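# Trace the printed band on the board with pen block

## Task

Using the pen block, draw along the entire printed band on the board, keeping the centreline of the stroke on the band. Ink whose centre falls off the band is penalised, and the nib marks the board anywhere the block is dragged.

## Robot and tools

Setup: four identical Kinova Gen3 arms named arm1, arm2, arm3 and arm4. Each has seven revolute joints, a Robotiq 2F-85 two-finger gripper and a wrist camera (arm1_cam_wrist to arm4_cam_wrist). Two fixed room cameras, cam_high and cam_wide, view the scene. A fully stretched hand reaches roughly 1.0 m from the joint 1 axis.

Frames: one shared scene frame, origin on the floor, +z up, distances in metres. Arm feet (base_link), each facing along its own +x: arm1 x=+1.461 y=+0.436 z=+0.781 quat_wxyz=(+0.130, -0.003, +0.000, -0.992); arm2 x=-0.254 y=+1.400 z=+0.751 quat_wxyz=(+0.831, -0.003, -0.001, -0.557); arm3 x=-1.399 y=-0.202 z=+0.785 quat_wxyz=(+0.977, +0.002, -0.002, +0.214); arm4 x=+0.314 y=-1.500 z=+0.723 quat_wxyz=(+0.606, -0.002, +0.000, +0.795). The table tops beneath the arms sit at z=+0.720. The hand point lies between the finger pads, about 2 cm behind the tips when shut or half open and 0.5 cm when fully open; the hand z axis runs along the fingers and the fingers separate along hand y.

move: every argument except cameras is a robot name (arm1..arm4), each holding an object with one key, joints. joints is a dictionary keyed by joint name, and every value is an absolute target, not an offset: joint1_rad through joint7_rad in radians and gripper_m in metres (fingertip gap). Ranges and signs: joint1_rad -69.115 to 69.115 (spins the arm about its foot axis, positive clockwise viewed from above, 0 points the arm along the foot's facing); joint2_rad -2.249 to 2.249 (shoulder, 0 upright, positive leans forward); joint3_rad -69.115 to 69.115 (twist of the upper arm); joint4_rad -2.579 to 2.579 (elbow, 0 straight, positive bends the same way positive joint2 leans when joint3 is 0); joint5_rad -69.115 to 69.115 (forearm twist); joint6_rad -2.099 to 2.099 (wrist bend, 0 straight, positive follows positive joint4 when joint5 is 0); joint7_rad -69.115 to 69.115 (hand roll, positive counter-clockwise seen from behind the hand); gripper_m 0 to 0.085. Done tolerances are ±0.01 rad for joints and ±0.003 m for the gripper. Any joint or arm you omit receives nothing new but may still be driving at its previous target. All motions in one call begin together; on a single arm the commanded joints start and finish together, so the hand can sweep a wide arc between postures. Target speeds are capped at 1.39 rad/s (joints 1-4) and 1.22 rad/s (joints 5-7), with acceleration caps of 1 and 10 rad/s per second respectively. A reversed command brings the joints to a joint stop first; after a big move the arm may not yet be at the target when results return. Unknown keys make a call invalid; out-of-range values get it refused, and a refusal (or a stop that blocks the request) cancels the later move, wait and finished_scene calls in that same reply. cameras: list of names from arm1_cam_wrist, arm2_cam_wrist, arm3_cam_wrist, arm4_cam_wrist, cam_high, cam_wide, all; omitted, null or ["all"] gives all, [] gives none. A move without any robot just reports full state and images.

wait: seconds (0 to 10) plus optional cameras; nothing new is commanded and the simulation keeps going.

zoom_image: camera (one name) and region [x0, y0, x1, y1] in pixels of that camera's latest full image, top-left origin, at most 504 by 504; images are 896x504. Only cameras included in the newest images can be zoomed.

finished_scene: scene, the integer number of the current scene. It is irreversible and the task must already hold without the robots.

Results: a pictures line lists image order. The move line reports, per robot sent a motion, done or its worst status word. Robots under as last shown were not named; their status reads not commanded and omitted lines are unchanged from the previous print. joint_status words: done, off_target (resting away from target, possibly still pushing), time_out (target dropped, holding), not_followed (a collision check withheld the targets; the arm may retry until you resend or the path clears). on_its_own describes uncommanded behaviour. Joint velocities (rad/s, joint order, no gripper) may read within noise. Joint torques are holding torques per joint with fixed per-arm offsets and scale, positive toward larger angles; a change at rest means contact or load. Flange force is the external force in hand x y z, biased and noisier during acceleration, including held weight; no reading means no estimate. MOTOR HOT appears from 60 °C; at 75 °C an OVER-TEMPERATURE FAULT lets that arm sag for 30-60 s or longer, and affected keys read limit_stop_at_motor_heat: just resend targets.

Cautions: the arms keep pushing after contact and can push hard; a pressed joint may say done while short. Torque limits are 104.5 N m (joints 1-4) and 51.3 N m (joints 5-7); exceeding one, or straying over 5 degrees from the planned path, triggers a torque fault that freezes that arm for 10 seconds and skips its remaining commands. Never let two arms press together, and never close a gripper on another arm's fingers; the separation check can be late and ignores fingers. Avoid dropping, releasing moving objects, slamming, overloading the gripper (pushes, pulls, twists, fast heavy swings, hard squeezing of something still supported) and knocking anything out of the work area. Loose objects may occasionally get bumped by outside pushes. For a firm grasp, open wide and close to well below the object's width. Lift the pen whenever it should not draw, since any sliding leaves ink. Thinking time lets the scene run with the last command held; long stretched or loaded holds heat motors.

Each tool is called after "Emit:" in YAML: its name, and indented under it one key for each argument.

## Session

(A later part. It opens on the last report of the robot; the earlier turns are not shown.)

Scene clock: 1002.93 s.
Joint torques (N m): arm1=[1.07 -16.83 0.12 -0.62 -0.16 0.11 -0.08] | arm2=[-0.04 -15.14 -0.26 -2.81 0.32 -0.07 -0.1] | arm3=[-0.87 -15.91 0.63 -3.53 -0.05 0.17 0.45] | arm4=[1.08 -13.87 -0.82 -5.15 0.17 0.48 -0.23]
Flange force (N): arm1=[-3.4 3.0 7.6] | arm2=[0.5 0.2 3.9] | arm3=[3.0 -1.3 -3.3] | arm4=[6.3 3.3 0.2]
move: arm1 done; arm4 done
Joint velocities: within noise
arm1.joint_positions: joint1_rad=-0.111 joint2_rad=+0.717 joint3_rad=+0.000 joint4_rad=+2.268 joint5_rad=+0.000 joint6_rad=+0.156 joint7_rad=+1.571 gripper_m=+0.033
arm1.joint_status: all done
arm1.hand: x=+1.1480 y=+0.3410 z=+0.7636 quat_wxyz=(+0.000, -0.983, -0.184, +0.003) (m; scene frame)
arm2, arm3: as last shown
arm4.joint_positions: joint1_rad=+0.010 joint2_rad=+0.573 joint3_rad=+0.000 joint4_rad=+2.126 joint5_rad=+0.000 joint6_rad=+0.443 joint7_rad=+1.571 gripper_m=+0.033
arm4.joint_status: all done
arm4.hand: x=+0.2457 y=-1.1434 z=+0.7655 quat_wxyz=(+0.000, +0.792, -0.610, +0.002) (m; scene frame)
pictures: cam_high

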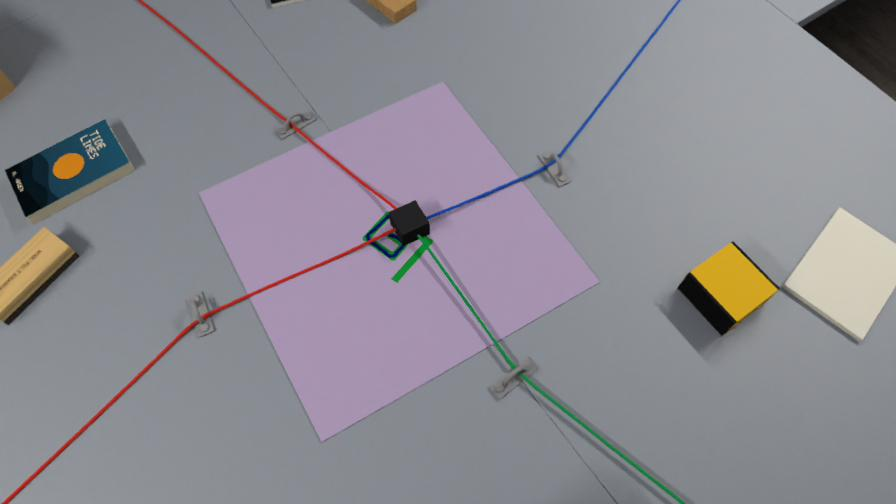

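Emit:
move:
  arm2: {"joints": {"joint2_rad": 0.6348, "joint4_rad": 2.2068, "joint6_rad": 0.3000}}
  arm3: {"joints": {"joint2_rad": 0.7890, "joint4_rad": 1.9766, "joint6_rad": 0.3761}}
  cameras: []

Emit:
move:
  arm1: {"joints": {"joint2_rad": 0.7160, "joint4_rad": 2.2771, "joint6_rad": 0.1485}}
  arm4: {"joints": {"joint2_rad": 0.5600, "joint4_rad": 2.1607, "joint6_rad": 0.4210}}
  cameras: ["cam_high"]

Emit:
zoom_image:
  camera: "cam_high"
  region: [375, 205, 445, 275]

Emit:
move:
  arm1: {"joints": {"joint2_rad": 0.7143, "joint4_rad": 2.2887, "joint6_rad": 0.1387}}
  arm4: {"joints": {"joint2_rad": 0.5491, "joint4_rad": 2.1904, "joint6_rad": 0.4021}}
  cameras: ["cam_high"]

Emit:
zoom_image:
  camera: "cam_high"
  region: [375, 210, 445, 280]

Scene clock: 1038.27 s.
Joint torques (N m): arm1=[1.08 -16.82 0.1 -0.61 -0.16 0.11 -0.06] | arm2=[-0.02 -15.97 -0.13 -3.2 0.28 -0.08 -0.1] | arm3=[-0.88 -16.29 0.53 -3.78 -0.02 0.15 0.45] | arm4=[1.07 -13.89 -0.85 -5.13 0.18 0.5 -0.21]
Flange force (N): arm1=[-3.4 3.1 7.6] | arm2=[0.1 0.1 3.8] | arm3=[3.1 -1.2 -3.3] | arm4=[6.3 3.3 0.3]
move: arm2 done; arm3 done
Joint velocities: within noise
arm1, arm4: as last shown
arm2.joint_positions: joint1_rad=+0.173 joint2_rad=+0.635 joint3_rad=+0.000 joint4_rad=+2.207 joint5_rad=+0.000 joint6_rad=+0.300 joint7_rad=+1.571 gripper_m=+0.033
arm2.joint_status: all done
arm2.hand: x=-0.2043 y=+1.0601 z=+0.7648 quat_wxyz=(-0.002, -0.627, -0.779, +0.003) (m; scene frame)
arm3.joint_positions: joint1_rad=+0.178 joint2_rad=+0.789 joint3_rad=+0.000 joint4_rad=+1.977 joint5_rad=+0.000 joint6_rad=+0.376 joint7_rad=+1.571 gripper_m=+0.034
arm3.joint_status: all done
arm3.hand: x=-0.9915 y=-0.1228 z=+0.7648 quat_wxyz=(-0.002, +0.126, -0.992, -0.002) (m; scene frame)
pictures: none
No camera images: "cameras" was empty.

Scene clock: 1039.00 s.
Joint torques (N m): arm1=[1.06 -16.75 0.13 -0.61 -0.16 0.1 -0.1] | arm2=[-0.07 -15.94 -0.18 -3.3 0.31 -0.09 -0.1] | arm3=[-0.85 -16.33 0.59 -3.78 -0.03 0.14 0.42] | arm4=[1.05 -13.47 -0.87 -4.87 0.18 0.51 -0.21]
Flange force (N): arm1=[-3.2 3.0 7.7] | arm2=[0.4 0.0 3.7] | arm3=[3.1 -1.3 -3.2] | arm4=[6.0 3.4 0.2]
move: arm1 done; arm4 done
Joint velocities: within noise
arm1.joint_positions: joint1_rad=-0.111 joint2_rad=+0.716 joint3_rad=+0.000 joint4_rad=+2.277 joint5_rad=+0.000 joint6_rad=+0.148 joint7_rad=+1.571 gripper_m=+0.033
arm1.joint_status: all done
arm1.hand: x=+1.1506 y=+0.3420 z=+0.7636 quat_wxyz=(+0.000, -0.983, -0.184, +0.003) (m; scene frame)
arm2, arm3: as last shown
arm4.joint_positions: joint1_rad=+0.010 joint2_rad=+0.560 joint3_rad=+0.000 joint4_rad=+2.161 joint5_rad=+0.000 joint6_rad=+0.421 joint7_rad=+1.571 gripper_m=+0.033
arm4.joint_status: all done
arm4.hand: x=+0.2484 y=-1.1537 z=+0.7655 quat_wxyz=(+0.000, +0.792, -0.610, +0.002) (m; scene frame)
pictures: cam_high

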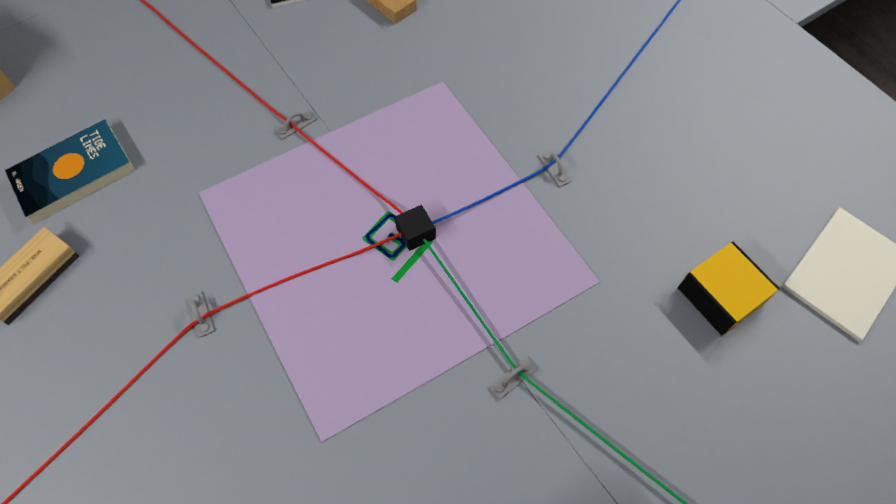

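Scaled by 7.200 from the camera's 896x504 image, which has a finer 1280x720 frame.

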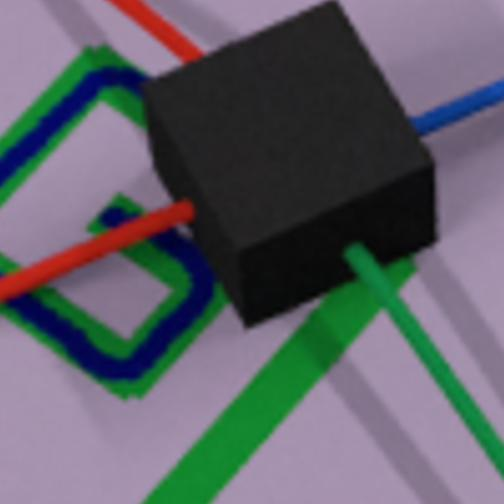

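Scene clock: 1039.70 s.
Joint torques (N m): arm1=[1.03 -16.6 0.08 -0.43 -0.16 0.1 -0.1] | arm2=[-0.12 -15.93 -0.15 -3.33 0.3 0 -0.09] | arm3=[-0.88 -16.36 0.57 -3.79 -0.06 0.13 0.43] | arm4=[1.07 -13.18 -0.85 -4.75 0.16 0.58 -0.2]
Flange force (N): arm1=[-3.4 2.9 7.6] | arm2=[0.7 -0.1 4.0] | arm3=[3.1 -1.3 -3.2] | arm4=[6.2 3.6 0.6]
move: arm1 done; arm4 done
Joint velocities: within noise
arm1.joint_positions: joint1_rad=-0.111 joint2_rad=+0.714 joint3_rad=+0.000 joint4_rad=+2.289 joint5_rad=+0.000 joint6_rad=+0.139 joint7_rad=+1.571 gripper_m=+0.033
arm1.joint_status: all done
arm1.hand: x=+1.1540 y=+0.3433 z=+0.7636 quat_wxyz=(+0.000, -0.983, -0.184, +0.003) (m; scene frame)
arm2, arm3: as last shown
arm4.joint_positions: joint1_rad=+0.010 joint2_rad=+0.549 joint3_rad=+0.000 joint4_rad=+2.190 joint5_rad=+0.000 joint6_rad=+0.402 joint7_rad=+1.571 gripper_m=+0.033
arm4.joint_status: all done
arm4.hand: x=+0.2508 y=-1.1627 z=+0.7656 quat_wxyz=(+0.000, +0.792, -0.610, +0.002) (m; scene frame)
pictures: cam_high

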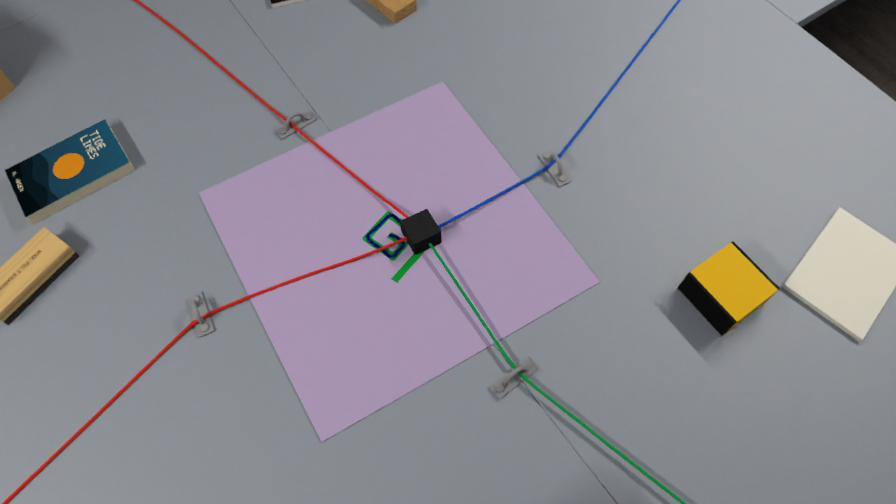

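Scaled by 7.200 from the camera's 896x504 image, which has a finer 1280x720 frame.

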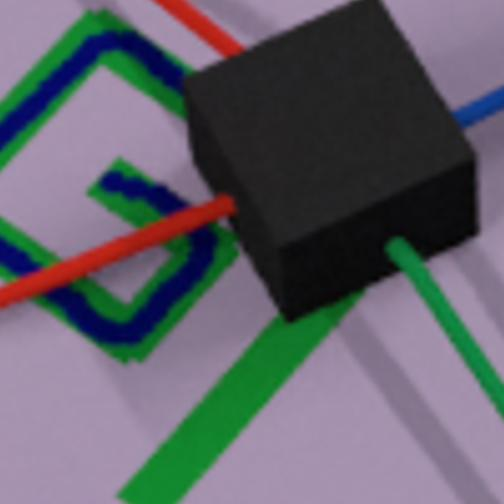

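Emit:
move:
  arm2: {"joints": {"joint2_rad": 0.6453, "joint4_rad": 2.1694, "joint6_rad": 0.3270}}
  arm3: {"joints": {"joint2_rad": 0.7874, "joint4_rad": 1.9823, "joint6_rad": 0.3719}}
  cameras: []

Emit:
move:
  arm1: {"joints": {"joint2_rad": 0.7132, "joint4_rad": 2.2979, "joint6_rad": 0.1304}}
  arm4: {"joints": {"joint2_rad": 0.5385, "joint4_rad": 2.2205, "joint6_rad": 0.3826}}
  cameras: ["cam_high"]

Emit:
zoom_image:
  camera: "cam_high"
  region: [380, 215, 450, 285]

Emit:
move:
  arm1: {"joints": {"joint2_rad": 0.7200, "joint4_rad": 2.2517, "joint6_rad": 0.1699}}
  cameras: []

Emit:
move:
  arm3: {"joints": {"joint2_rad": 0.7770, "joint4_rad": 2.0204, "joint6_rad": 0.3442}}
  arm4: {"joints": {"joint2_rad": 0.5338, "joint4_rad": 2.2338, "joint6_rad": 0.3740}}
  cameras: ["cam_high"]

Emit:
zoom_image:
  camera: "cam_high"
  region: [375, 220, 445, 290]

Scene clock: 1077.57 s.
Joint torques (N m): arm1=[1.04 -16.62 0.08 -0.44 -0.17 0.09 -0.08] | arm2=[-0.01 -16.34 -0.15 -3.52 0.34 -0.08 -0.16] | arm3=[-0.89 -16.24 0.57 -3.77 -0.03 0.19 0.47] | arm4=[1.02 -13.13 -0.86 -4.73 0.15 0.54 -0.19]
Flange force (N): arm1=[-3.4 3.0 7.7] | arm2=[0.4 0.1 3.6] | arm3=[3.3 -1.3 -3.2] | arm4=[6.1 3.5 0.3]
move: arm2 done; arm3 done
Joint velocities: within noise
arm1, arm4: as last shown
arm2.joint_positions: joint1_rad=+0.173 joint2_rad=+0.645 joint3_rad=+0.000 joint4_rad=+2.169 joint5_rad=+0.000 joint6_rad=+0.327 joint7_rad=+1.571 gripper_m=+0.033
arm2.joint_status: all done
arm2.hand: x=-0.2018 y=+1.0488 z=+0.7648 quat_wxyz=(-0.002, -0.627, -0.779, +0.003) (m; scene frame)
arm3.joint_positions: joint1_rad=+0.178 joint2_rad=+0.787 joint3_rad=+0.000 joint4_rad=+1.982 joint5_rad=+0.000 joint6_rad=+0.372 joint7_rad=+1.571 gripper_m=+0.034
arm3.joint_status: all done
arm3.hand: x=-0.9931 y=-0.1232 z=+0.7648 quat_wxyz=(-0.002, +0.126, -0.992, -0.002) (m; scene frame)
pictures: none
No camera images: "cameras" was empty.

Scene clock: 1078.30 s.
Joint torques (N m): arm1=[1.05 -16.45 0.12 -0.33 -0.16 0.12 -0.07] | arm2=[-0.06 -16.36 -0.12 -3.53 0.31 -0.08 -0.13] | arm3=[-0.86 -16.23 0.57 -3.59 -0.07 0.23 0.46] | arm4=[1.02 -12.77 -0.84 -4.52 0.18 0.59 -0.21]
Flange force (N): arm1=[-3.4 3.0 7.6] | arm2=[0.4 0.0 3.7] | arm3=[2.8 -1.2 -3.1] | arm4=[6.0 3.6 0.4]
move: arm1 done; arm4 done
Joint velocities: within noise
arm1.joint_positions: joint1_rad=-0.111 joint2_rad=+0.713 joint3_rad=+0.000 joint4_rad=+2.298 joint5_rad=+0.000 joint6_rad=+0.130 joint7_rad=+1.571 gripper_m=+0.033
arm1.joint_status: all done
arm1.hand: x=+1.1566 y=+0.3443 z=+0.7635 quat_wxyz=(+0.000, -0.983, -0.184, +0.003) (m; scene frame)
arm2, arm3: as last shown
arm4.joint_positions: joint1_rad=+0.010 joint2_rad=+0.538 joint3_rad=+0.000 joint4_rad=+2.220 joint5_rad=+0.000 joint6_rad=+0.383 joint7_rad=+1.571 gripper_m=+0.033
arm4.joint_status: all done
arm4.hand: x=+0.2532 y=-1.1718 z=+0.7656 quat_wxyz=(+0.000, +0.792, -0.610, +0.002) (m; scene frame)
pictures: cam_high

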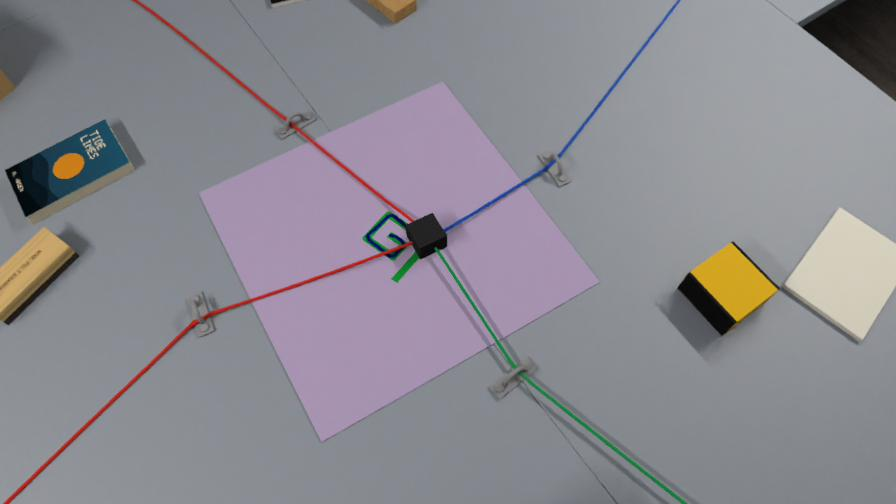

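Scaled by 7.200 from the camera's 896x504 image, which has a finer 1280x720 frame.

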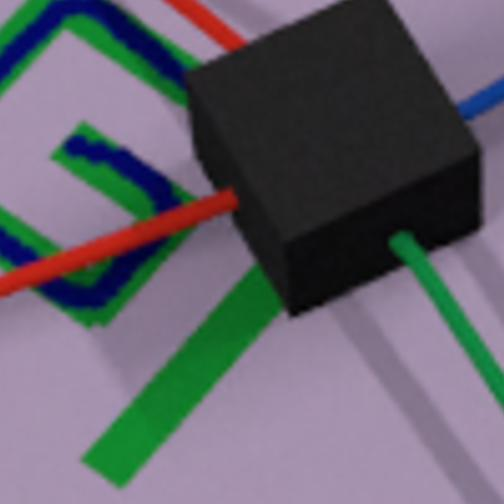

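Scene clock: 1079.10 s.
Joint torques (N m): arm1=[1.03 -16.98 0.13 -0.96 -0.15 0.02 -0.09] | arm2=[0.01 -16.36 -0.18 -3.51 0.32 -0.05 -0.11] | arm3=[-0.91 -16.21 0.59 -3.61 -0.04 0.22 0.44] | arm4=[1.07 -12.74 -0.82 -4.55 0.16 0.56 -0.19]
Flange force (N): arm1=[-3.0 2.8 7.2] | arm2=[0.4 0.2 3.7] | arm3=[2.9 -1.4 -3.2] | arm4=[6.0 3.7 0.2]
move: arm1 done
Joint velocities: within noise
arm1.joint_positions: joint1_rad=-0.111 joint2_rad=+0.720 joint3_rad=+0.000 joint4_rad=+2.252 joint5_rad=+0.000 joint6_rad=+0.170 joint7_rad=+1.571 gripper_m=+0.033
arm1.joint_status: all done
arm1.hand: x=+1.1432 y=+0.3391 z=+0.7636 quat_wxyz=(+0.000, -0.983, -0.184, +0.003) (m; scene frame)
arm2, arm3: as last shown
arm4.joint_positions: joint1_rad=+0.010 joint2_rad=+0.538 joint3_rad=+0.000 joint4_rad=+2.221 joint5_rad=+0.000 joint6_rad=+0.383 joint7_rad=+1.571 gripper_m=+0.033
arm4.joint_status: not commanded
arm4.hand: x=+0.2532 y=-1.1719 z=+0.7656 quat_wxyz=(+0.000, +0.792, -0.610, +0.002) (m; scene frame)
pictures: none
No camera images: "cameras" was empty.

Scene clock: 1079.87 s.
Joint torques (N m): arm1=[1.05 -17.03 0.07 -0.89 -0.17 0.03 -0.08] | arm2=[-0.06 -16.43 -0.15 -3.62 0.36 -0.02 -0.17] | arm3=[-0.79 -15.55 0.58 -2.78 -0.05 0.66 0.41] | arm4=[1.02 -12.79 -0.88 -4.96 0.17 0.3 -0.19]
Flange force (N): arm1=[-3.3 2.9 7.4] | arm2=[0.7 -0.1 4.1] | arm3=[2.1 -1.3 -2.9] | arm4=[6.8 3.7 0.2]
move: arm3 done; arm4 done
Joint velocities: within noise
arm1, arm2: as last shown
arm1.hand: x=+1.1433 y=+0.3391 z=+0.7636 quat_wxyz=(+0.000, -0.983, -0.184, +0.003) (m; scene frame)
arm3.joint_positions: joint1_rad=+0.178 joint2_rad=+0.777 joint3_rad=+0.000 joint4_rad=+2.020 joint5_rad=+0.000 joint6_rad=+0.344 joint7_rad=+1.571 gripper_m=+0.034
arm3.joint_status: all done
arm3.hand: x=-1.0040 y=-0.1260 z=+0.7648 quat_wxyz=(-0.002, +0.126, -0.992, -0.002) (m; scene frame)
arm4.joint_positions: joint1_rad=+0.010 joint2_rad=+0.534 joint3_rad=+0.000 joint4_rad=+2.234 joint5_rad=+0.000 joint6_rad=+0.374 joint7_rad=+1.571 gripper_m=+0.033
arm4.joint_status: all done
arm4.hand: x=+0.2543 y=-1.1759 z=+0.7656 quat_wxyz=(+0.000, +0.792, -0.610, +0.002) (m; scene frame)
pictures: cam_high

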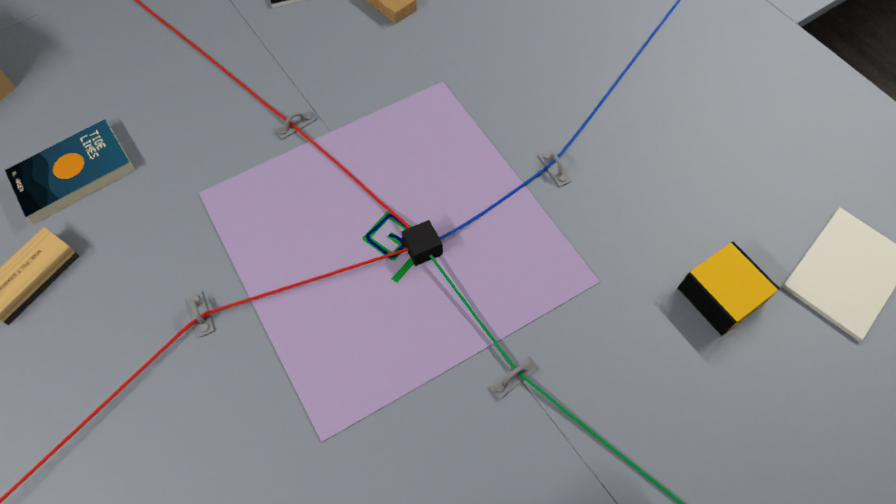

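Scaled by 7.200 from the camera's 896x504 image, which has a finer 1280x720 frame.

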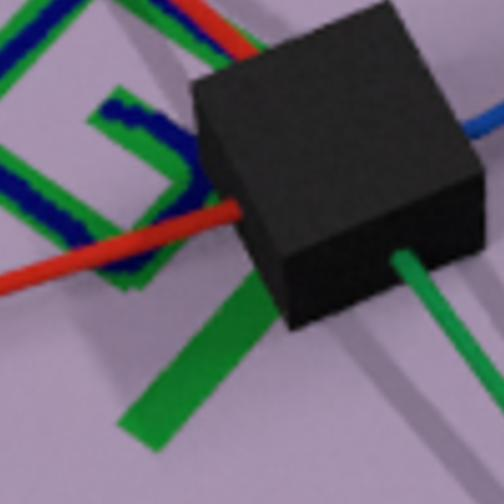

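Emit:
move:
  arm1: {"joints": {"joint2_rad": 0.7342, "joint4_rad": 2.1737, "joint6_rad": 0.2337}}
  arm2: {"joints": {"joint2_rad": 0.6493, "joint4_rad": 2.1551, "joint6_rad": 0.3373}}
  cameras: []

Emit:
move:
  arm3: {"joints": {"joint2_rad": 0.7679, "joint4_rad": 2.0565, "joint6_rad": 0.3173}}
  arm4: {"joints": {"joint2_rad": 0.5310, "joint4_rad": 2.2420, "joint6_rad": 0.3686}}
  cameras: ["cam_high"]

Emit:
zoom_image:
  camera: "cam_high"
  region: [370, 220, 440, 290]

Emit:
move:
  arm3: {"joints": {"joint2_rad": 0.7595, "joint4_rad": 2.0898, "joint6_rad": 0.2923}}
  arm4: {"joints": {"joint2_rad": 0.5272, "joint4_rad": 2.2527, "joint6_rad": 0.3617}}
  cameras: ["cam_high"]

Emit:
zoom_image:
  camera: "cam_high"
  region: [370, 225, 440, 295]

Scene clock: 1125.67 s.
Joint torques (N m): arm1=[1.05 -17.8 0.11 -1.52 -0.14 0.01 -0.1] | arm2=[-0.06 -16.56 -0.12 -3.55 0.34 -0.09 -0.1] | arm3=[-0.85 -15.55 0.59 -2.77 -0.02 0.56 0.46] | arm4=[1.03 -12.8 -0.84 -4.92 0.18 0.29 -0.21]
Flange force (N): arm1=[-3.5 2.7 6.8] | arm2=[0.1 0.0 3.7] | arm3=[1.8 -1.3 -3.1] | arm4=[6.7 3.7 0.2]
move: arm1 done; arm2 done
Joint velocities: within noise
arm1.joint_positions: joint1_rad=-0.111 joint2_rad=+0.734 joint3_rad=+0.000 joint4_rad=+2.174 joint5_rad=+0.000 joint6_rad=+0.234 joint7_rad=+1.571 gripper_m=+0.033
arm1.joint_status: all done
arm1.hand: x=+1.1208 y=+0.3304 z=+0.7638 quat_wxyz=(+0.000, -0.983, -0.184, +0.003) (m; scene frame)
arm2.joint_positions: joint1_rad=+0.173 joint2_rad=+0.649 joint3_rad=+0.000 joint4_rad=+2.155 joint5_rad=+0.000 joint6_rad=+0.337 joint7_rad=+1.571 gripper_m=+0.033
arm2.joint_status: all done
arm2.hand: x=-0.2009 y=+1.0445 z=+0.7649 quat_wxyz=(-0.002, -0.627, -0.779, +0.003) (m; scene frame)
arm3, arm4: as last shown
pictures: none
No camera images: "cameras" was empty.

Scene clock: 1126.43 s.
Joint torques (N m): arm1=[1.07 -17.78 0.07 -1.49 -0.13 0.01 -0.09] | arm2=[0.02 -16.44 -0.13 -3.65 0.38 -0.06 -0.12] | arm3=[-0.85 -15.25 0.61 -2.53 -0.07 0.53 0.45] | arm4=[1.03 -12.71 -0.87 -4.89 0.17 0.33 -0.22]
Flange force (N): arm1=[-3.5 2.8 6.8] | arm2=[0.6 0.3 3.5] | arm3=[1.6 -1.5 -3.1] | arm4=[6.7 3.7 0.3]
move: arm3 done; arm4 done
Joint velocities: within noise
arm1, arm2: as last shown
arm1.hand: x=+1.1207 y=+0.3304 z=+0.7638 quat_wxyz=(+0.000, -0.983, -0.184, +0.003) (m; scene frame)
arm3.joint_positions: joint1_rad=+0.178 joint2_rad=+0.768 joint3_rad=+0.000 joint4_rad=+2.057 joint5_rad=+0.000 joint6_rad=+0.317 joint7_rad=+1.571 gripper_m=+0.034
arm3.joint_status: all done
arm3.hand: x=-1.0145 y=-0.1287 z=+0.7647 quat_wxyz=(-0.002, +0.126, -0.992, -0.002) (m; scene frame)
arm4.joint_positions: joint1_rad=+0.010 joint2_rad=+0.531 joint3_rad=+0.000 joint4_rad=+2.242 joint5_rad=+0.000 joint6_rad=+0.369 joint7_rad=+1.571 gripper_m=+0.033
arm4.joint_status: all done
arm4.hand: x=+0.2550 y=-1.1784 z=+0.7656 quat_wxyz=(+0.000, +0.792, -0.610, +0.002) (m; scene frame)
pictures: cam_high

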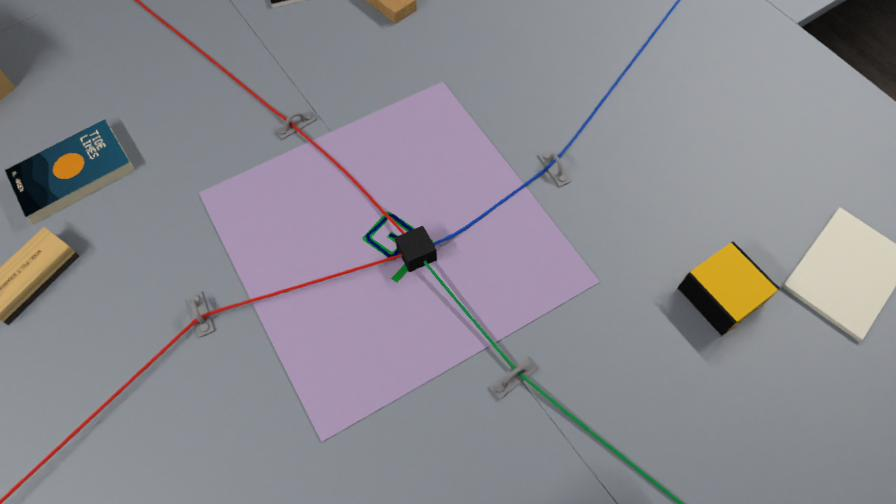

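Scaled by 7.200 from the camera's 896x504 image, which has a finer 1280x720 frame.

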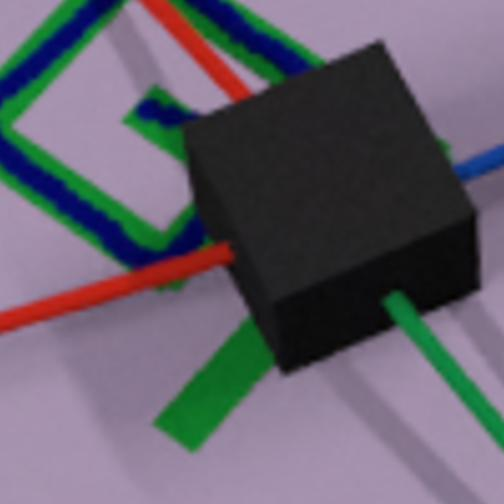

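Scene clock: 1127.17 s.
Joint torques (N m): arm1=[1.08 -17.79 0.07 -1.45 -0.15 0.02 -0.05] | arm2=[-0.03 -16.48 -0.32 -3.66 0.34 -0.04 -0.21] | arm3=[-0.83 -14.89 0.61 -2.44 -0.02 0.57 0.45] | arm4=[1.04 -12.55 -0.87 -4.72 0.19 0.36 -0.2]
Flange force (N): arm1=[-3.7 2.9 6.8] | arm2=[0.6 0.0 3.7] | arm3=[2.0 -1.4 -3.1] | arm4=[6.5 3.9 0.3]
move: arm3 done; arm4 done
Joint velocities: within noise
arm1, arm2: as last shown
arm3.joint_positions: joint1_rad=+0.178 joint2_rad=+0.760 joint3_rad=+0.000 joint4_rad=+2.090 joint5_rad=+0.000 joint6_rad=+0.292 joint7_rad=+1.571 gripper_m=+0.034
arm3.joint_status: all done
arm3.hand: x=-1.0241 y=-0.1312 z=+0.7647 quat_wxyz=(-0.002, +0.126, -0.992, -0.002) (m; scene frame)
arm4.joint_positions: joint1_rad=+0.010 joint2_rad=+0.527 joint3_rad=+0.000 joint4_rad=+2.253 joint5_rad=+0.000 joint6_rad=+0.362 joint7_rad=+1.571 gripper_m=+0.033
arm4.joint_status: all done
arm4.hand: x=+0.2558 y=-1.1817 z=+0.7656 quat_wxyz=(+0.000, +0.792, -0.610, +0.002) (m; scene frame)
pictures: cam_high

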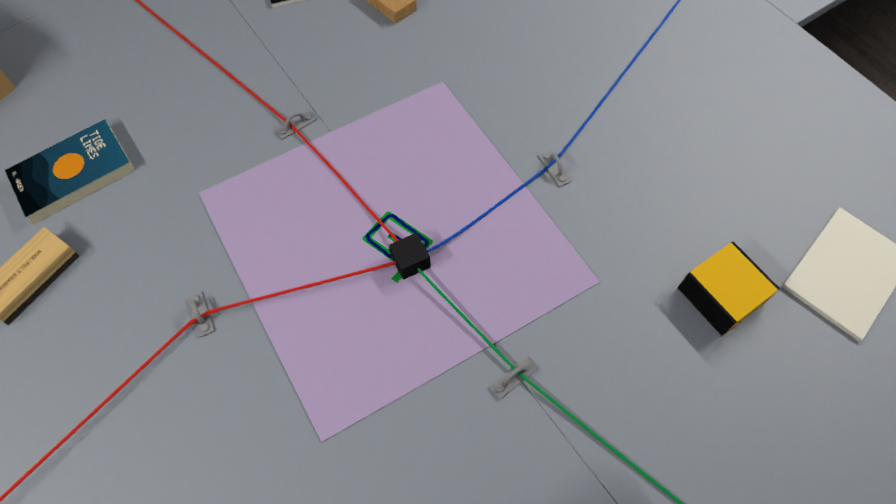

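Scaled by 7.200 from the camera's 896x504 image, which has a finer 1280x720 frame.

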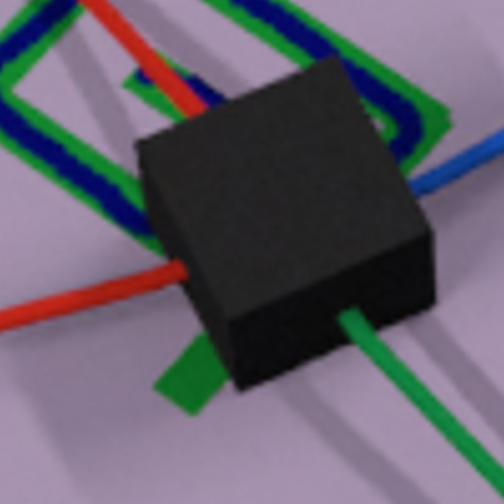

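Emit:
move:
  arm1: {"joints": {"joint2_rad": 0.7595, "joint4_rad": 2.0640, "joint6_rad": 0.3180}}
  arm2: {"joints": {"joint2_rad": 0.6587, "joint4_rad": 2.1234, "joint6_rad": 0.3595}}
  cameras: []

Emit:
move:
  arm3: {"joints": {"joint2_rad": 0.7527, "joint4_rad": 2.1201, "joint6_rad": 0.2689}}
  arm4: {"joints": {"joint2_rad": 0.5248, "joint4_rad": 2.2597, "joint6_rad": 0.3571}}
  cameras: ["cam_high"]

Emit:
zoom_image:
  camera: "cam_high"
  region: [365, 230, 435, 300]

Emit:
move:
  arm3: {"joints": {"joint2_rad": 0.7455, "joint4_rad": 2.1520, "joint6_rad": 0.2441}}
  arm4: {"joints": {"joint2_rad": 0.5229, "joint4_rad": 2.2650, "joint6_rad": 0.3536}}
  cameras: ["cam_high"]

Emit:
zoom_image:
  camera: "cam_high"
  region: [360, 235, 430, 305]

Scene clock: 1165.03 s.
Joint torques (N m): arm1=[1.06 -18.95 0.14 -2.19 -0.15 0.04 -0.05] | arm2=[-0.11 -16.87 -0.2 -4.01 0.37 -0.04 -0.15] | arm3=[-0.83 -14.85 0.6 -2.34 -0.02 0.52 0.44] | arm4=[1.04 -12.58 -0.88 -4.79 0.18 0.33 -0.22]
Flange force (N): arm1=[-4.1 2.6 6.5] | arm2=[1.1 -0.1 3.8] | arm3=[1.6 -1.4 -3.4] | arm4=[6.6 3.8 0.3]
move: arm1 done; arm2 done
Joint velocities: within noise
arm1.joint_positions: joint1_rad=-0.111 joint2_rad=+0.759 joint3_rad=+0.000 joint4_rad=+2.064 joint5_rad=+0.000 joint6_rad=+0.318 joint7_rad=+1.571 gripper_m=+0.033
arm1.joint_status: all done
arm1.hand: x=+1.0897 y=+0.3183 z=+0.7640 quat_wxyz=(+0.000, -0.983, -0.184, +0.003) (m; scene frame)
arm2.joint_positions: joint1_rad=+0.173 joint2_rad=+0.659 joint3_rad=+0.000 joint4_rad=+2.123 joint5_rad=+0.000 joint6_rad=+0.360 joint7_rad=+1.571 gripper_m=+0.033
arm2.joint_status: all done
arm2.hand: x=-0.1988 y=+1.0350 z=+0.7650 quat_wxyz=(-0.002, -0.627, -0.779, +0.003) (m; scene frame)
arm3, arm4: as last shown
pictures: none
No camera images: "cameras" was empty.

Scene clock: 1165.77 s.
Joint torques (N m): arm1=[1.04 -18.91 0.09 -2.24 -0.17 0.05 -0.08] | arm2=[-0.03 -16.9 -0.05 -3.82 0.33 -0.05 -0.11] | arm3=[-0.83 -14.57 0.62 -2.11 -0.05 0.55 0.44] | arm4=[1.02 -12.48 -0.84 -4.68 0.16 0.36 -0.21]
Flange force (N): arm1=[-3.9 2.5 6.4] | arm2=[0.4 0.0 3.7] | arm3=[1.5 -1.5 -3.3] | arm4=[6.5 3.8 0.3]
move: arm3 done; arm4 done
Joint velocities: within noise
arm1, arm2: as last shown
arm1.joint_positions: joint1_rad=-0.111 joint2_rad=+0.760 joint3_rad=+0.000 joint4_rad=+2.064 joint5_rad=+0.000 joint6_rad=+0.318 joint7_rad=+1.571 gripper_m=+0.033
arm3.joint_positions: joint1_rad=+0.178 joint2_rad=+0.753 joint3_rad=+0.000 joint4_rad=+2.120 joint5_rad=+0.000 joint6_rad=+0.269 joint7_rad=+1.571 gripper_m=+0.034
arm3.joint_status: all done
arm3.hand: x=-1.0331 y=-0.1335 z=+0.7646 quat_wxyz=(-0.002, +0.126, -0.992, -0.002) (m; scene frame)
arm4.joint_positions: joint1_rad=+0.010 joint2_rad=+0.525 joint3_rad=+0.000 joint4_rad=+2.260 joint5_rad=+0.000 joint6_rad=+0.357 joint7_rad=+1.571 gripper_m=+0.033
arm4.joint_status: all done
arm4.hand: x=+0.2564 y=-1.1839 z=+0.7656 quat_wxyz=(+0.000, +0.792, -0.610, +0.002) (m; scene frame)
pictures: cam_high

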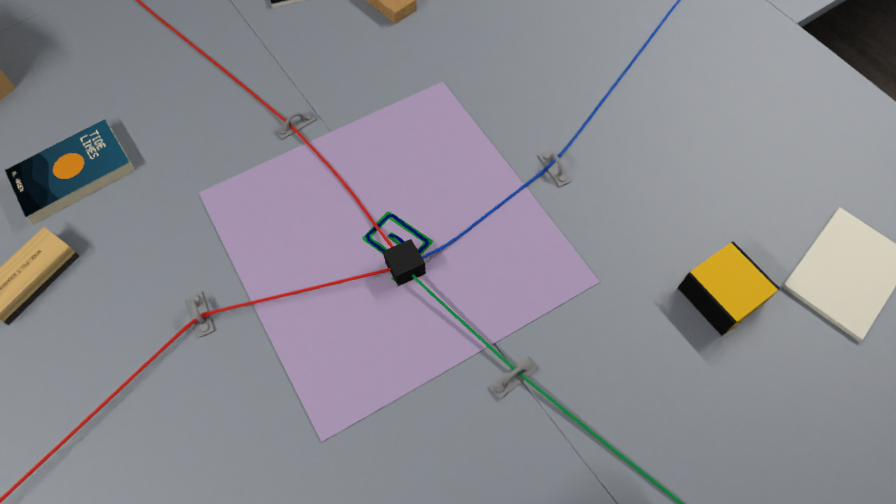

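Scaled by 7.200 from the camera's 896x504 image, which has a finer 1280x720 frame.

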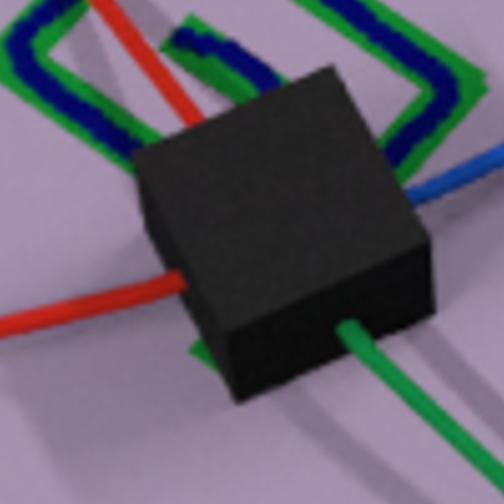

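Scene clock: 1166.50 s.
Joint torques (N m): arm1=[1.05 -18.94 0.14 -2.27 -0.13 0.02 -0.09] | arm2=[-0.05 -16.92 -0.13 -3.95 0.31 -0.09 -0.17] | arm3=[-0.82 -14.03 0.6 -1.46 -0.04 0.64 0.43] | arm4=[1.03 -12.4 -0.85 -4.59 0.18 0.42 -0.2]
Flange force (N): arm1=[-3.9 2.5 6.4] | arm2=[0.7 -0.1 3.7] | arm3=[0.4 -1.6 -3.8] | arm4=[6.4 3.9 0.4]
move: arm3 done; arm4 done
Joint velocities: within noise
arm1, arm2: as last shown
arm3.joint_positions: joint1_rad=+0.178 joint2_rad=+0.745 joint3_rad=+0.000 joint4_rad=+2.152 joint5_rad=+0.000 joint6_rad=+0.244 joint7_rad=+1.571 gripper_m=+0.034
arm3.joint_status: all done
arm3.hand: x=-1.0424 y=-0.1359 z=+0.7647 quat_wxyz=(-0.002, +0.126, -0.992, -0.002) (m; scene frame)
arm4.joint_positions: joint1_rad=+0.010 joint2_rad=+0.523 joint3_rad=+0.000 joint4_rad=+2.265 joint5_rad=+0.000 joint6_rad=+0.354 joint7_rad=+1.571 gripper_m=+0.033
arm4.joint_status: all done
arm4.hand: x=+0.2568 y=-1.1855 z=+0.7657 quat_wxyz=(+0.000, +0.792, -0.610, +0.002) (m; scene frame)
pictures: cam_high

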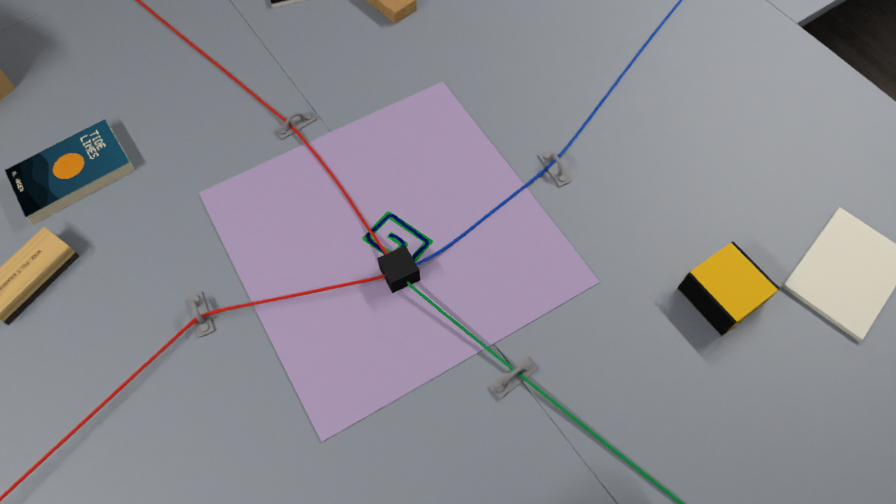

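Scaled by 7.200 from the camera's 896x504 image, which has a finer 1280x720 frame.

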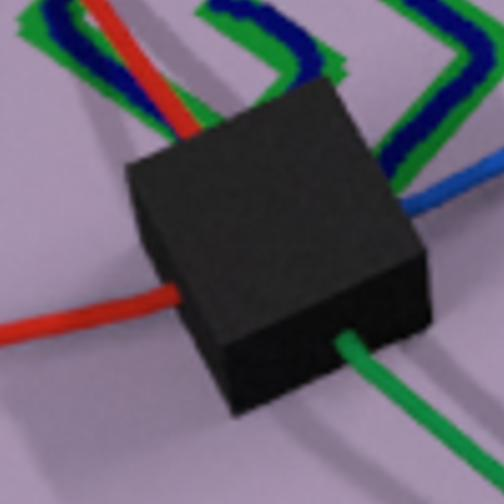

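Emit:
move:
  arm3: {"joints": {"joint2_rad": 0.7403, "joint4_rad": 2.1784, "joint6_rad": 0.2229}}
  arm4: {"joints": {"joint2_rad": 0.5225, "joint4_rad": 2.2663, "joint6_rad": 0.3528}}
  cameras: ["cam_high"]

Emit:
zoom_image:
  camera: "cam_high"
  region: [355, 240, 425, 310]

Emit:
zoom_image:
  camera: "cam_high"
  region: [345, 195, 445, 295]

Scene clock: 1200.03 s.
Joint torques (N m): arm1=[1.07 -18.88 0.11 -2.25 -0.16 0.03 -0.09] | arm2=[-0.08 -16.88 -0.1 -3.8 0.31 -0.08 -0.1] | arm3=[-0.86 -13.85 0.6 -1.46 -0.04 0.62 0.45] | arm4=[1.06 -12.36 -0.88 -4.54 0.17 0.41 -0.2]
Flange force (N): arm1=[-3.8 2.6 6.3] | arm2=[0.3 -0.1 3.6] | arm3=[0.9 -1.7 -3.6] | arm4=[6.3 4.0 0.3]
move: arm3 done; arm4 done
Joint velocities: within noise
arm1, arm2: as last shown
arm3.joint_positions: joint1_rad=+0.178 joint2_rad=+0.740 joint3_rad=+0.000 joint4_rad=+2.178 joint5_rad=+0.000 joint6_rad=+0.223 joint7_rad=+1.571 gripper_m=+0.034
arm3.joint_status: all done
arm3.hand: x=-1.0503 y=-0.1380 z=+0.7645 quat_wxyz=(-0.002, +0.126, -0.992, -0.002) (m; scene frame)
arm4.joint_positions: joint1_rad=+0.010 joint2_rad=+0.523 joint3_rad=+0.000 joint4_rad=+2.266 joint5_rad=+0.000 joint6_rad=+0.353 joint7_rad=+1.571 gripper_m=+0.033
arm4.joint_status: all done
arm4.hand: x=+0.2569 y=-1.1859 z=+0.7656 quat_wxyz=(+0.000, +0.792, -0.610, +0.002) (m; scene frame)
pictures: cam_high

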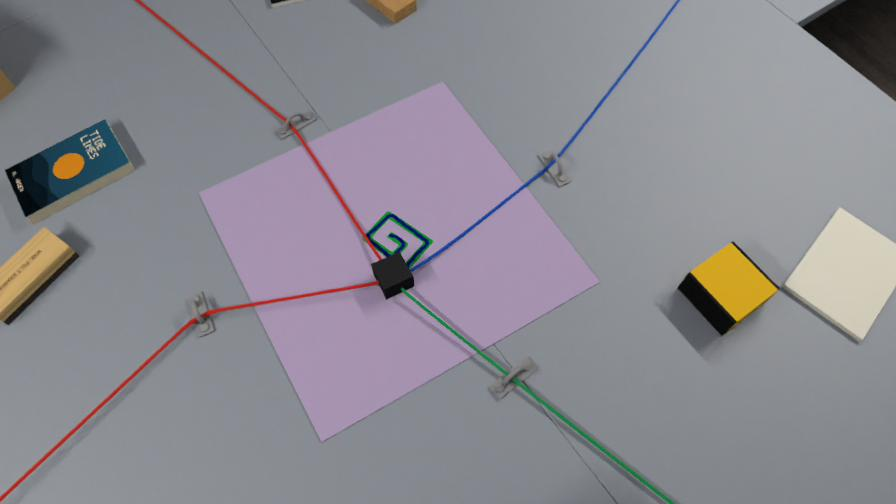

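Scaled by 7.200 from the camera's 896x504 image, which has a finer 1280x720 frame.

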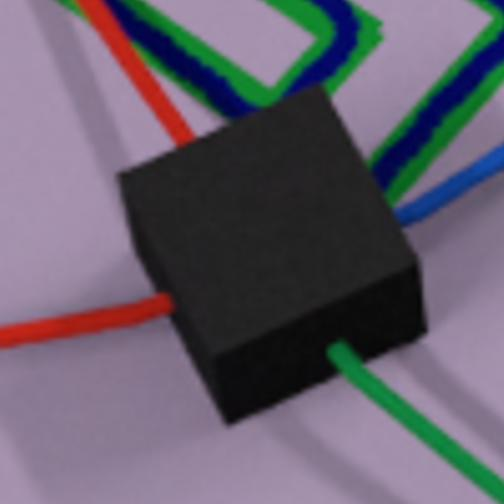

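Scaled by 5.040 from the camera's 896x504 image, which has a finer 1280x720 frame.

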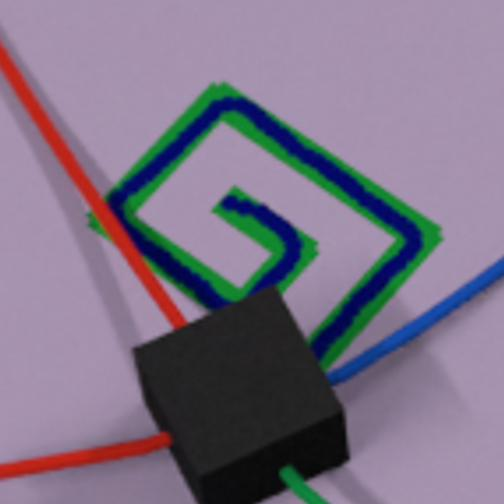

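Emit:
move:
  arm1: {"joints": {"joint2_rad": 0.8158, "joint4_rad": 2.0302, "joint6_rad": 0.2956}}
  arm2: {"joints": {"joint2_rad": 0.7174, "joint4_rad": 2.0955, "joint6_rad": 0.3287}}
  arm3: {"joints": {"joint2_rad": 0.8004, "joint4_rad": 2.1383, "joint6_rad": 0.2029}}
  arm4: {"joints": {"joint2_rad": 0.5895, "joint4_rad": 2.2395, "joint6_rad": 0.3126}}
  cameras: ["cam_high"]

Emit:
wait:
  seconds: 0.5
  cameras: ["cam_high", "cam_wide"]

Emit:
zoom_image:
  camera: "cam_high"
  region: [345, 195, 445, 295]

Scene clock: 1254.67 s.
Joint torques (N m): arm1=[1.03 -19.53 0.14 -2.06 -0.13 0.05 -0.08] | arm2=[-0.02 -17.57 -0.03 -3.58 0.38 -0.02 -0.18] | arm3=[-0.88 -14.99 0.62 -2.24 -0.01 0.16 0.43] | arm4=[1.05 -13.36 -0.87 -4.63 0.19 0.19 -0.21]
Flange force (N): arm1=[-3.7 2.4 6.4] | arm2=[0.7 0.1 3.7] | arm3=[2.4 -1.6 -3.7] | arm4=[7.0 3.9 0.0]
move: arm1 done; arm2 done; arm3 done; arm4 done
Joint velocities: within noise
arm1.joint_positions: joint1_rad=-0.111 joint2_rad=+0.816 joint3_rad=+0.000 joint4_rad=+2.030 joint5_rad=+0.000 joint6_rad=+0.296 joint7_rad=+1.571 gripper_m=+0.033
arm1.joint_status: all done
arm1.hand: x=+1.0803 y=+0.3147 z=+0.7452 quat_wxyz=(+0.000, -0.983, -0.184, +0.003) (m; scene frame)
arm2.joint_positions: joint1_rad=+0.173 joint2_rad=+0.717 joint3_rad=+0.000 joint4_rad=+2.096 joint5_rad=+0.000 joint6_rad=+0.329 joint7_rad=+1.571 gripper_m=+0.033
arm2.joint_status: all done
arm2.hand: x=-0.1967 y=+1.0251 z=+0.7461 quat_wxyz=(-0.002, -0.627, -0.779, +0.003) (m; scene frame)
arm3.joint_positions: joint1_rad=+0.178 joint2_rad=+0.800 joint3_rad=+0.000 joint4_rad=+2.138 joint5_rad=+0.000 joint6_rad=+0.203 joint7_rad=+1.571 gripper_m=+0.034
arm3.joint_status: all done
arm3.hand: x=-1.0386 y=-0.1349 z=+0.7457 quat_wxyz=(-0.002, +0.126, -0.992, -0.002) (m; scene frame)
arm4.joint_positions: joint1_rad=+0.010 joint2_rad=+0.589 joint3_rad=+0.000 joint4_rad=+2.239 joint5_rad=+0.000 joint6_rad=+0.313 joint7_rad=+1.571 gripper_m=+0.033
arm4.joint_status: all done
arm4.hand: x=+0.2539 y=-1.1743 z=+0.7466 quat_wxyz=(+0.000, +0.792, -0.610, +0.002) (m; scene frame)
pictures: cam_high

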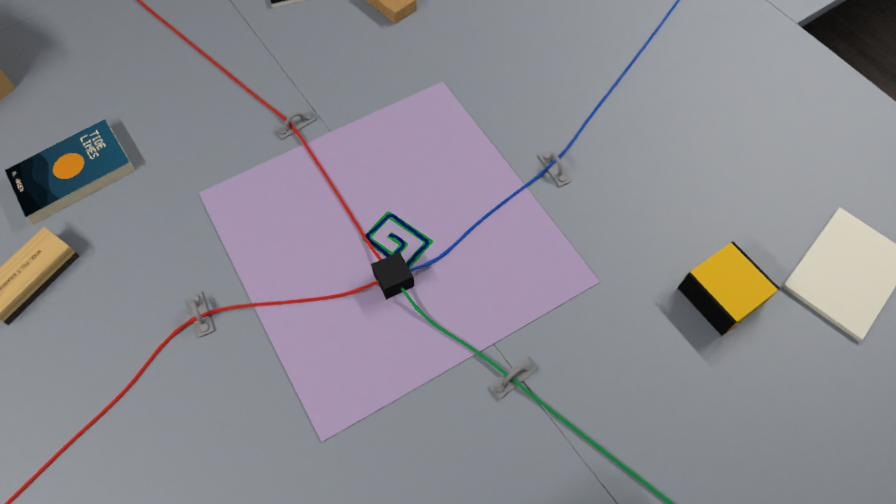

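Scene clock: 1255.17 s.
Joint torques (N m): arm1=[1.08 -19.51 0.12 -2.08 -0.16 0.06 -0.11] | arm2=[-0.12 -17.61 -0.08 -3.68 0.33 -0.11 -0.13] | arm3=[-0.87 -14.97 0.55 -2.27 -0.03 0.13 0.44] | arm4=[1.02 -13.26 -0.86 -4.62 0.17 0.2 -0.19]
Flange force (N): arm1=[-3.5 2.5 6.4] | arm2=[0.8 -0.2 3.6] | arm3=[2.4 -1.6 -3.9] | arm4=[7.1 3.9 -0.3]
Joint velocities: within noise
arm1.joint_positions: joint1_rad=-0.111 joint2_rad=+0.816 joint3_rad=+0.000 joint4_rad=+2.030 joint5_rad=+0.000 joint6_rad=+0.296 joint7_rad=+1.571 gripper_m=+0.033
arm1.joint_status: all done
arm1.hand: x=+1.0803 y=+0.3147 z=+0.7452 quat_wxyz=(+0.000, -0.983, -0.184, +0.003) (m; scene frame)
arm2.joint_positions: joint1_rad=+0.173 joint2_rad=+0.717 joint3_rad=+0.000 joint4_rad=+2.095 joint5_rad=+0.000 joint6_rad=+0.329 joint7_rad=+1.571 gripper_m=+0.033
arm2.joint_status: all done
arm2.hand: x=-0.1967 y=+1.0251 z=+0.7461 quat_wxyz=(-0.002, -0.627, -0.779, +0.003) (m; scene frame)
arm3.joint_positions: joint1_rad=+0.178 joint2_rad=+0.800 joint3_rad=+0.000 joint4_rad=+2.138 joint5_rad=+0.000 joint6_rad=+0.203 joint7_rad=+1.571 gripper_m=+0.034
arm3.joint_status: all done
arm3.hand: x=-1.0386 y=-0.1349 z=+0.7457 quat_wxyz=(-0.002, +0.126, -0.992, -0.002) (m; scene frame)
arm4.joint_positions: joint1_rad=+0.010 joint2_rad=+0.589 joint3_rad=+0.000 joint4_rad=+2.239 joint5_rad=+0.000 joint6_rad=+0.313 joint7_rad=+1.571 gripper_m=+0.033
arm4.joint_status: all done
arm4.hand: x=+0.2539 y=-1.1744 z=+0.7466 quat_wxyz=(+0.000, +0.792, -0.610, +0.002) (m; scene frame)
wait: 0.50 s; at rest by 0.27 s
pictures: cam_high, cam_wide

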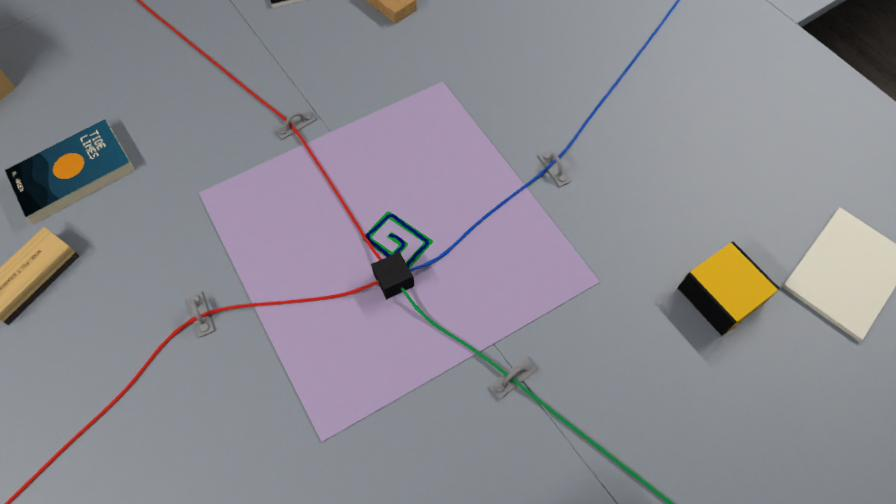

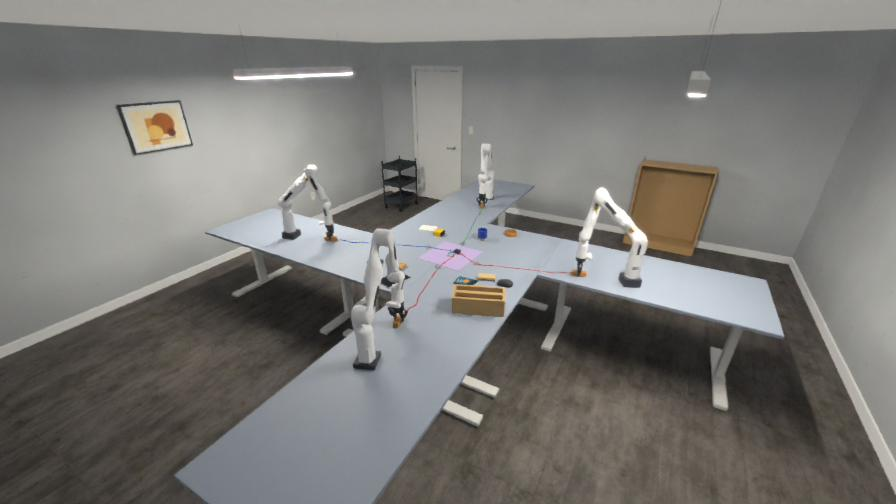

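Scaled by 5.040 from the camera's 896x504 image, which has a finer 1280x720 frame.

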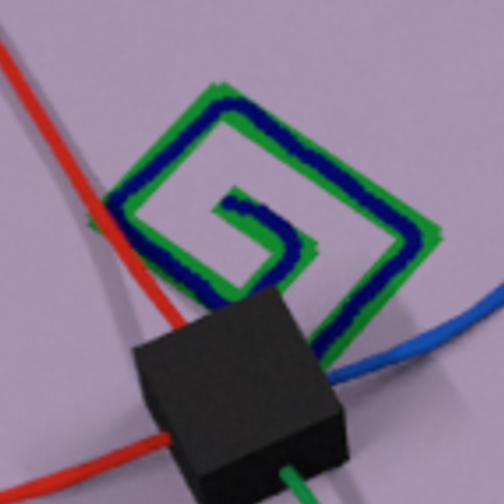

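Emit:
move:
  arm1: {"joints": {"gripper_m": 0.085}}
  arm2: {"joints": {"gripper_m": 0.085}}
  arm3: {"joints": {"gripper_m": 0.085}}
  arm4: {"joints": {"gripper_m": 0.085}}
  cameras: ["cam_high", "cam_wide"]

Emit:
zoom_image:
  camera: "cam_high"
  region: [345, 195, 445, 295]

Scene clock: 1272.60 s.
Joint torques (N m): arm1=[1.08 -19.12 0.09 -1.91 -0.15 0.02 -0.09] | arm2=[-0.01 -17.09 -0.15 -3.38 0.35 0.06 -0.09] | arm3=[-0.91 -14.63 0.51 -2.2 -0.06 0.15 0.44] | arm4=[1.02 -13.04 -0.86 -4.54 0.19 0.21 -0.2]
Flange force (N): arm1=[-3.9 2.5 5.4] | arm2=[0.6 0.3 2.7] | arm3=[2.5 -1.7 -4.7] | arm4=[7.1 3.9 -0.9]
move: arm1 done; arm2 done; arm3 done; arm4 done
Joint velocities: within noise
arm1.joint_positions: joint1_rad=-0.111 joint2_rad=+0.816 joint3_rad=+0.000 joint4_rad=+2.030 joint5_rad=+0.000 joint6_rad=+0.296 joint7_rad=+1.571 gripper_m=+0.085
arm1.joint_status: all done
arm1.hand: x=+1.0803 y=+0.3147 z=+0.7452 quat_wxyz=(+0.000, -0.983, -0.184, +0.003) (m; scene frame)
arm2.joint_positions: joint1_rad=+0.173 joint2_rad=+0.717 joint3_rad=+0.000 joint4_rad=+2.095 joint5_rad=+0.000 joint6_rad=+0.329 joint7_rad=+1.571 gripper_m=+0.085
arm2.joint_status: all done
arm2.hand: x=-0.1967 y=+1.0251 z=+0.7461 quat_wxyz=(-0.002, -0.627, -0.779, +0.003) (m; scene frame)
arm3.joint_positions: joint1_rad=+0.178 joint2_rad=+0.800 joint3_rad=+0.000 joint4_rad=+2.138 joint5_rad=+0.000 joint6_rad=+0.203 joint7_rad=+1.571 gripper_m=+0.085
arm3.joint_status: all done
arm3.hand: x=-1.0386 y=-0.1349 z=+0.7457 quat_wxyz=(-0.002, +0.126, -0.992, -0.002) (m; scene frame)
arm4.joint_positions: joint1_rad=+0.010 joint2_rad=+0.589 joint3_rad=+0.000 joint4_rad=+2.239 joint5_rad=+0.000 joint6_rad=+0.313 joint7_rad=+1.571 gripper_m=+0.085
arm4.joint_status: all done
arm4.hand: x=+0.2539 y=-1.1744 z=+0.7466 quat_wxyz=(+0.000, +0.792, -0.610, +0.002) (m; scene frame)
pictures: cam_high, cam_wide

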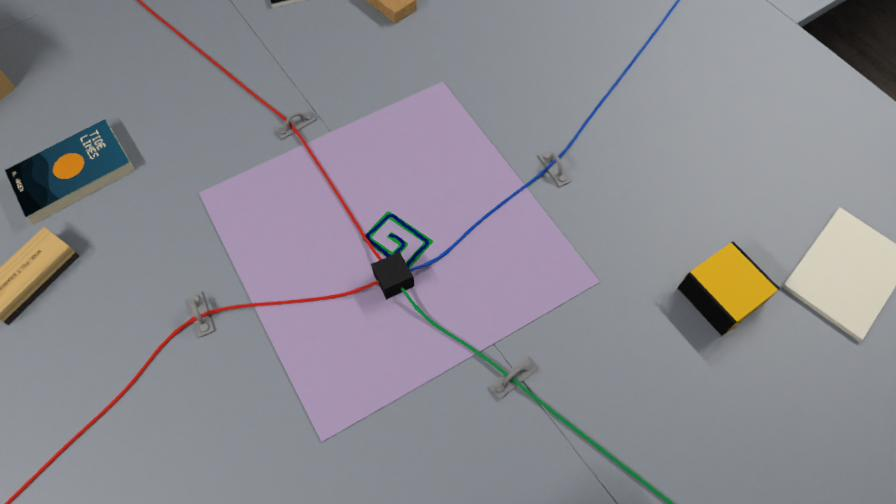

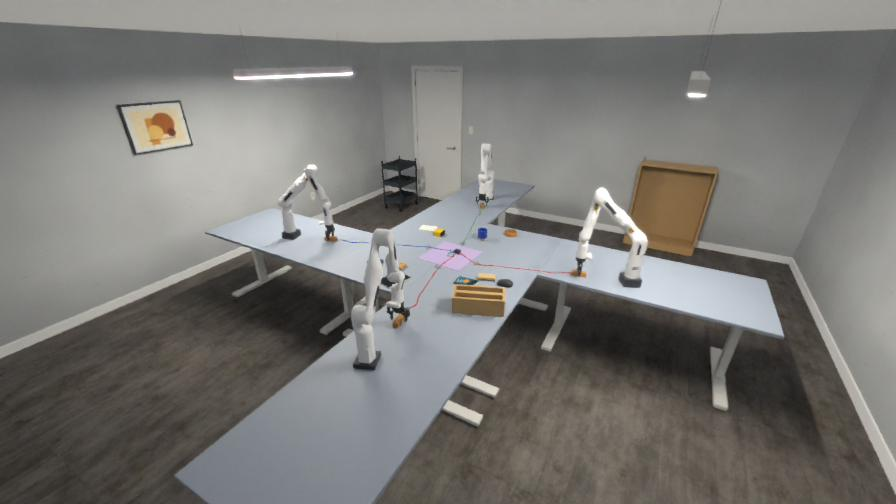

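Scaled by 5.040 from the camera's 896x504 image, which has a finer 1280x720 frame.

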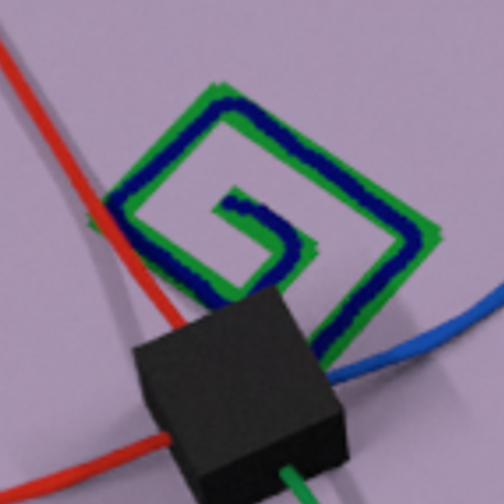

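Emit:
finished_scene:
  scene: 2

The scene is finished: the task was done.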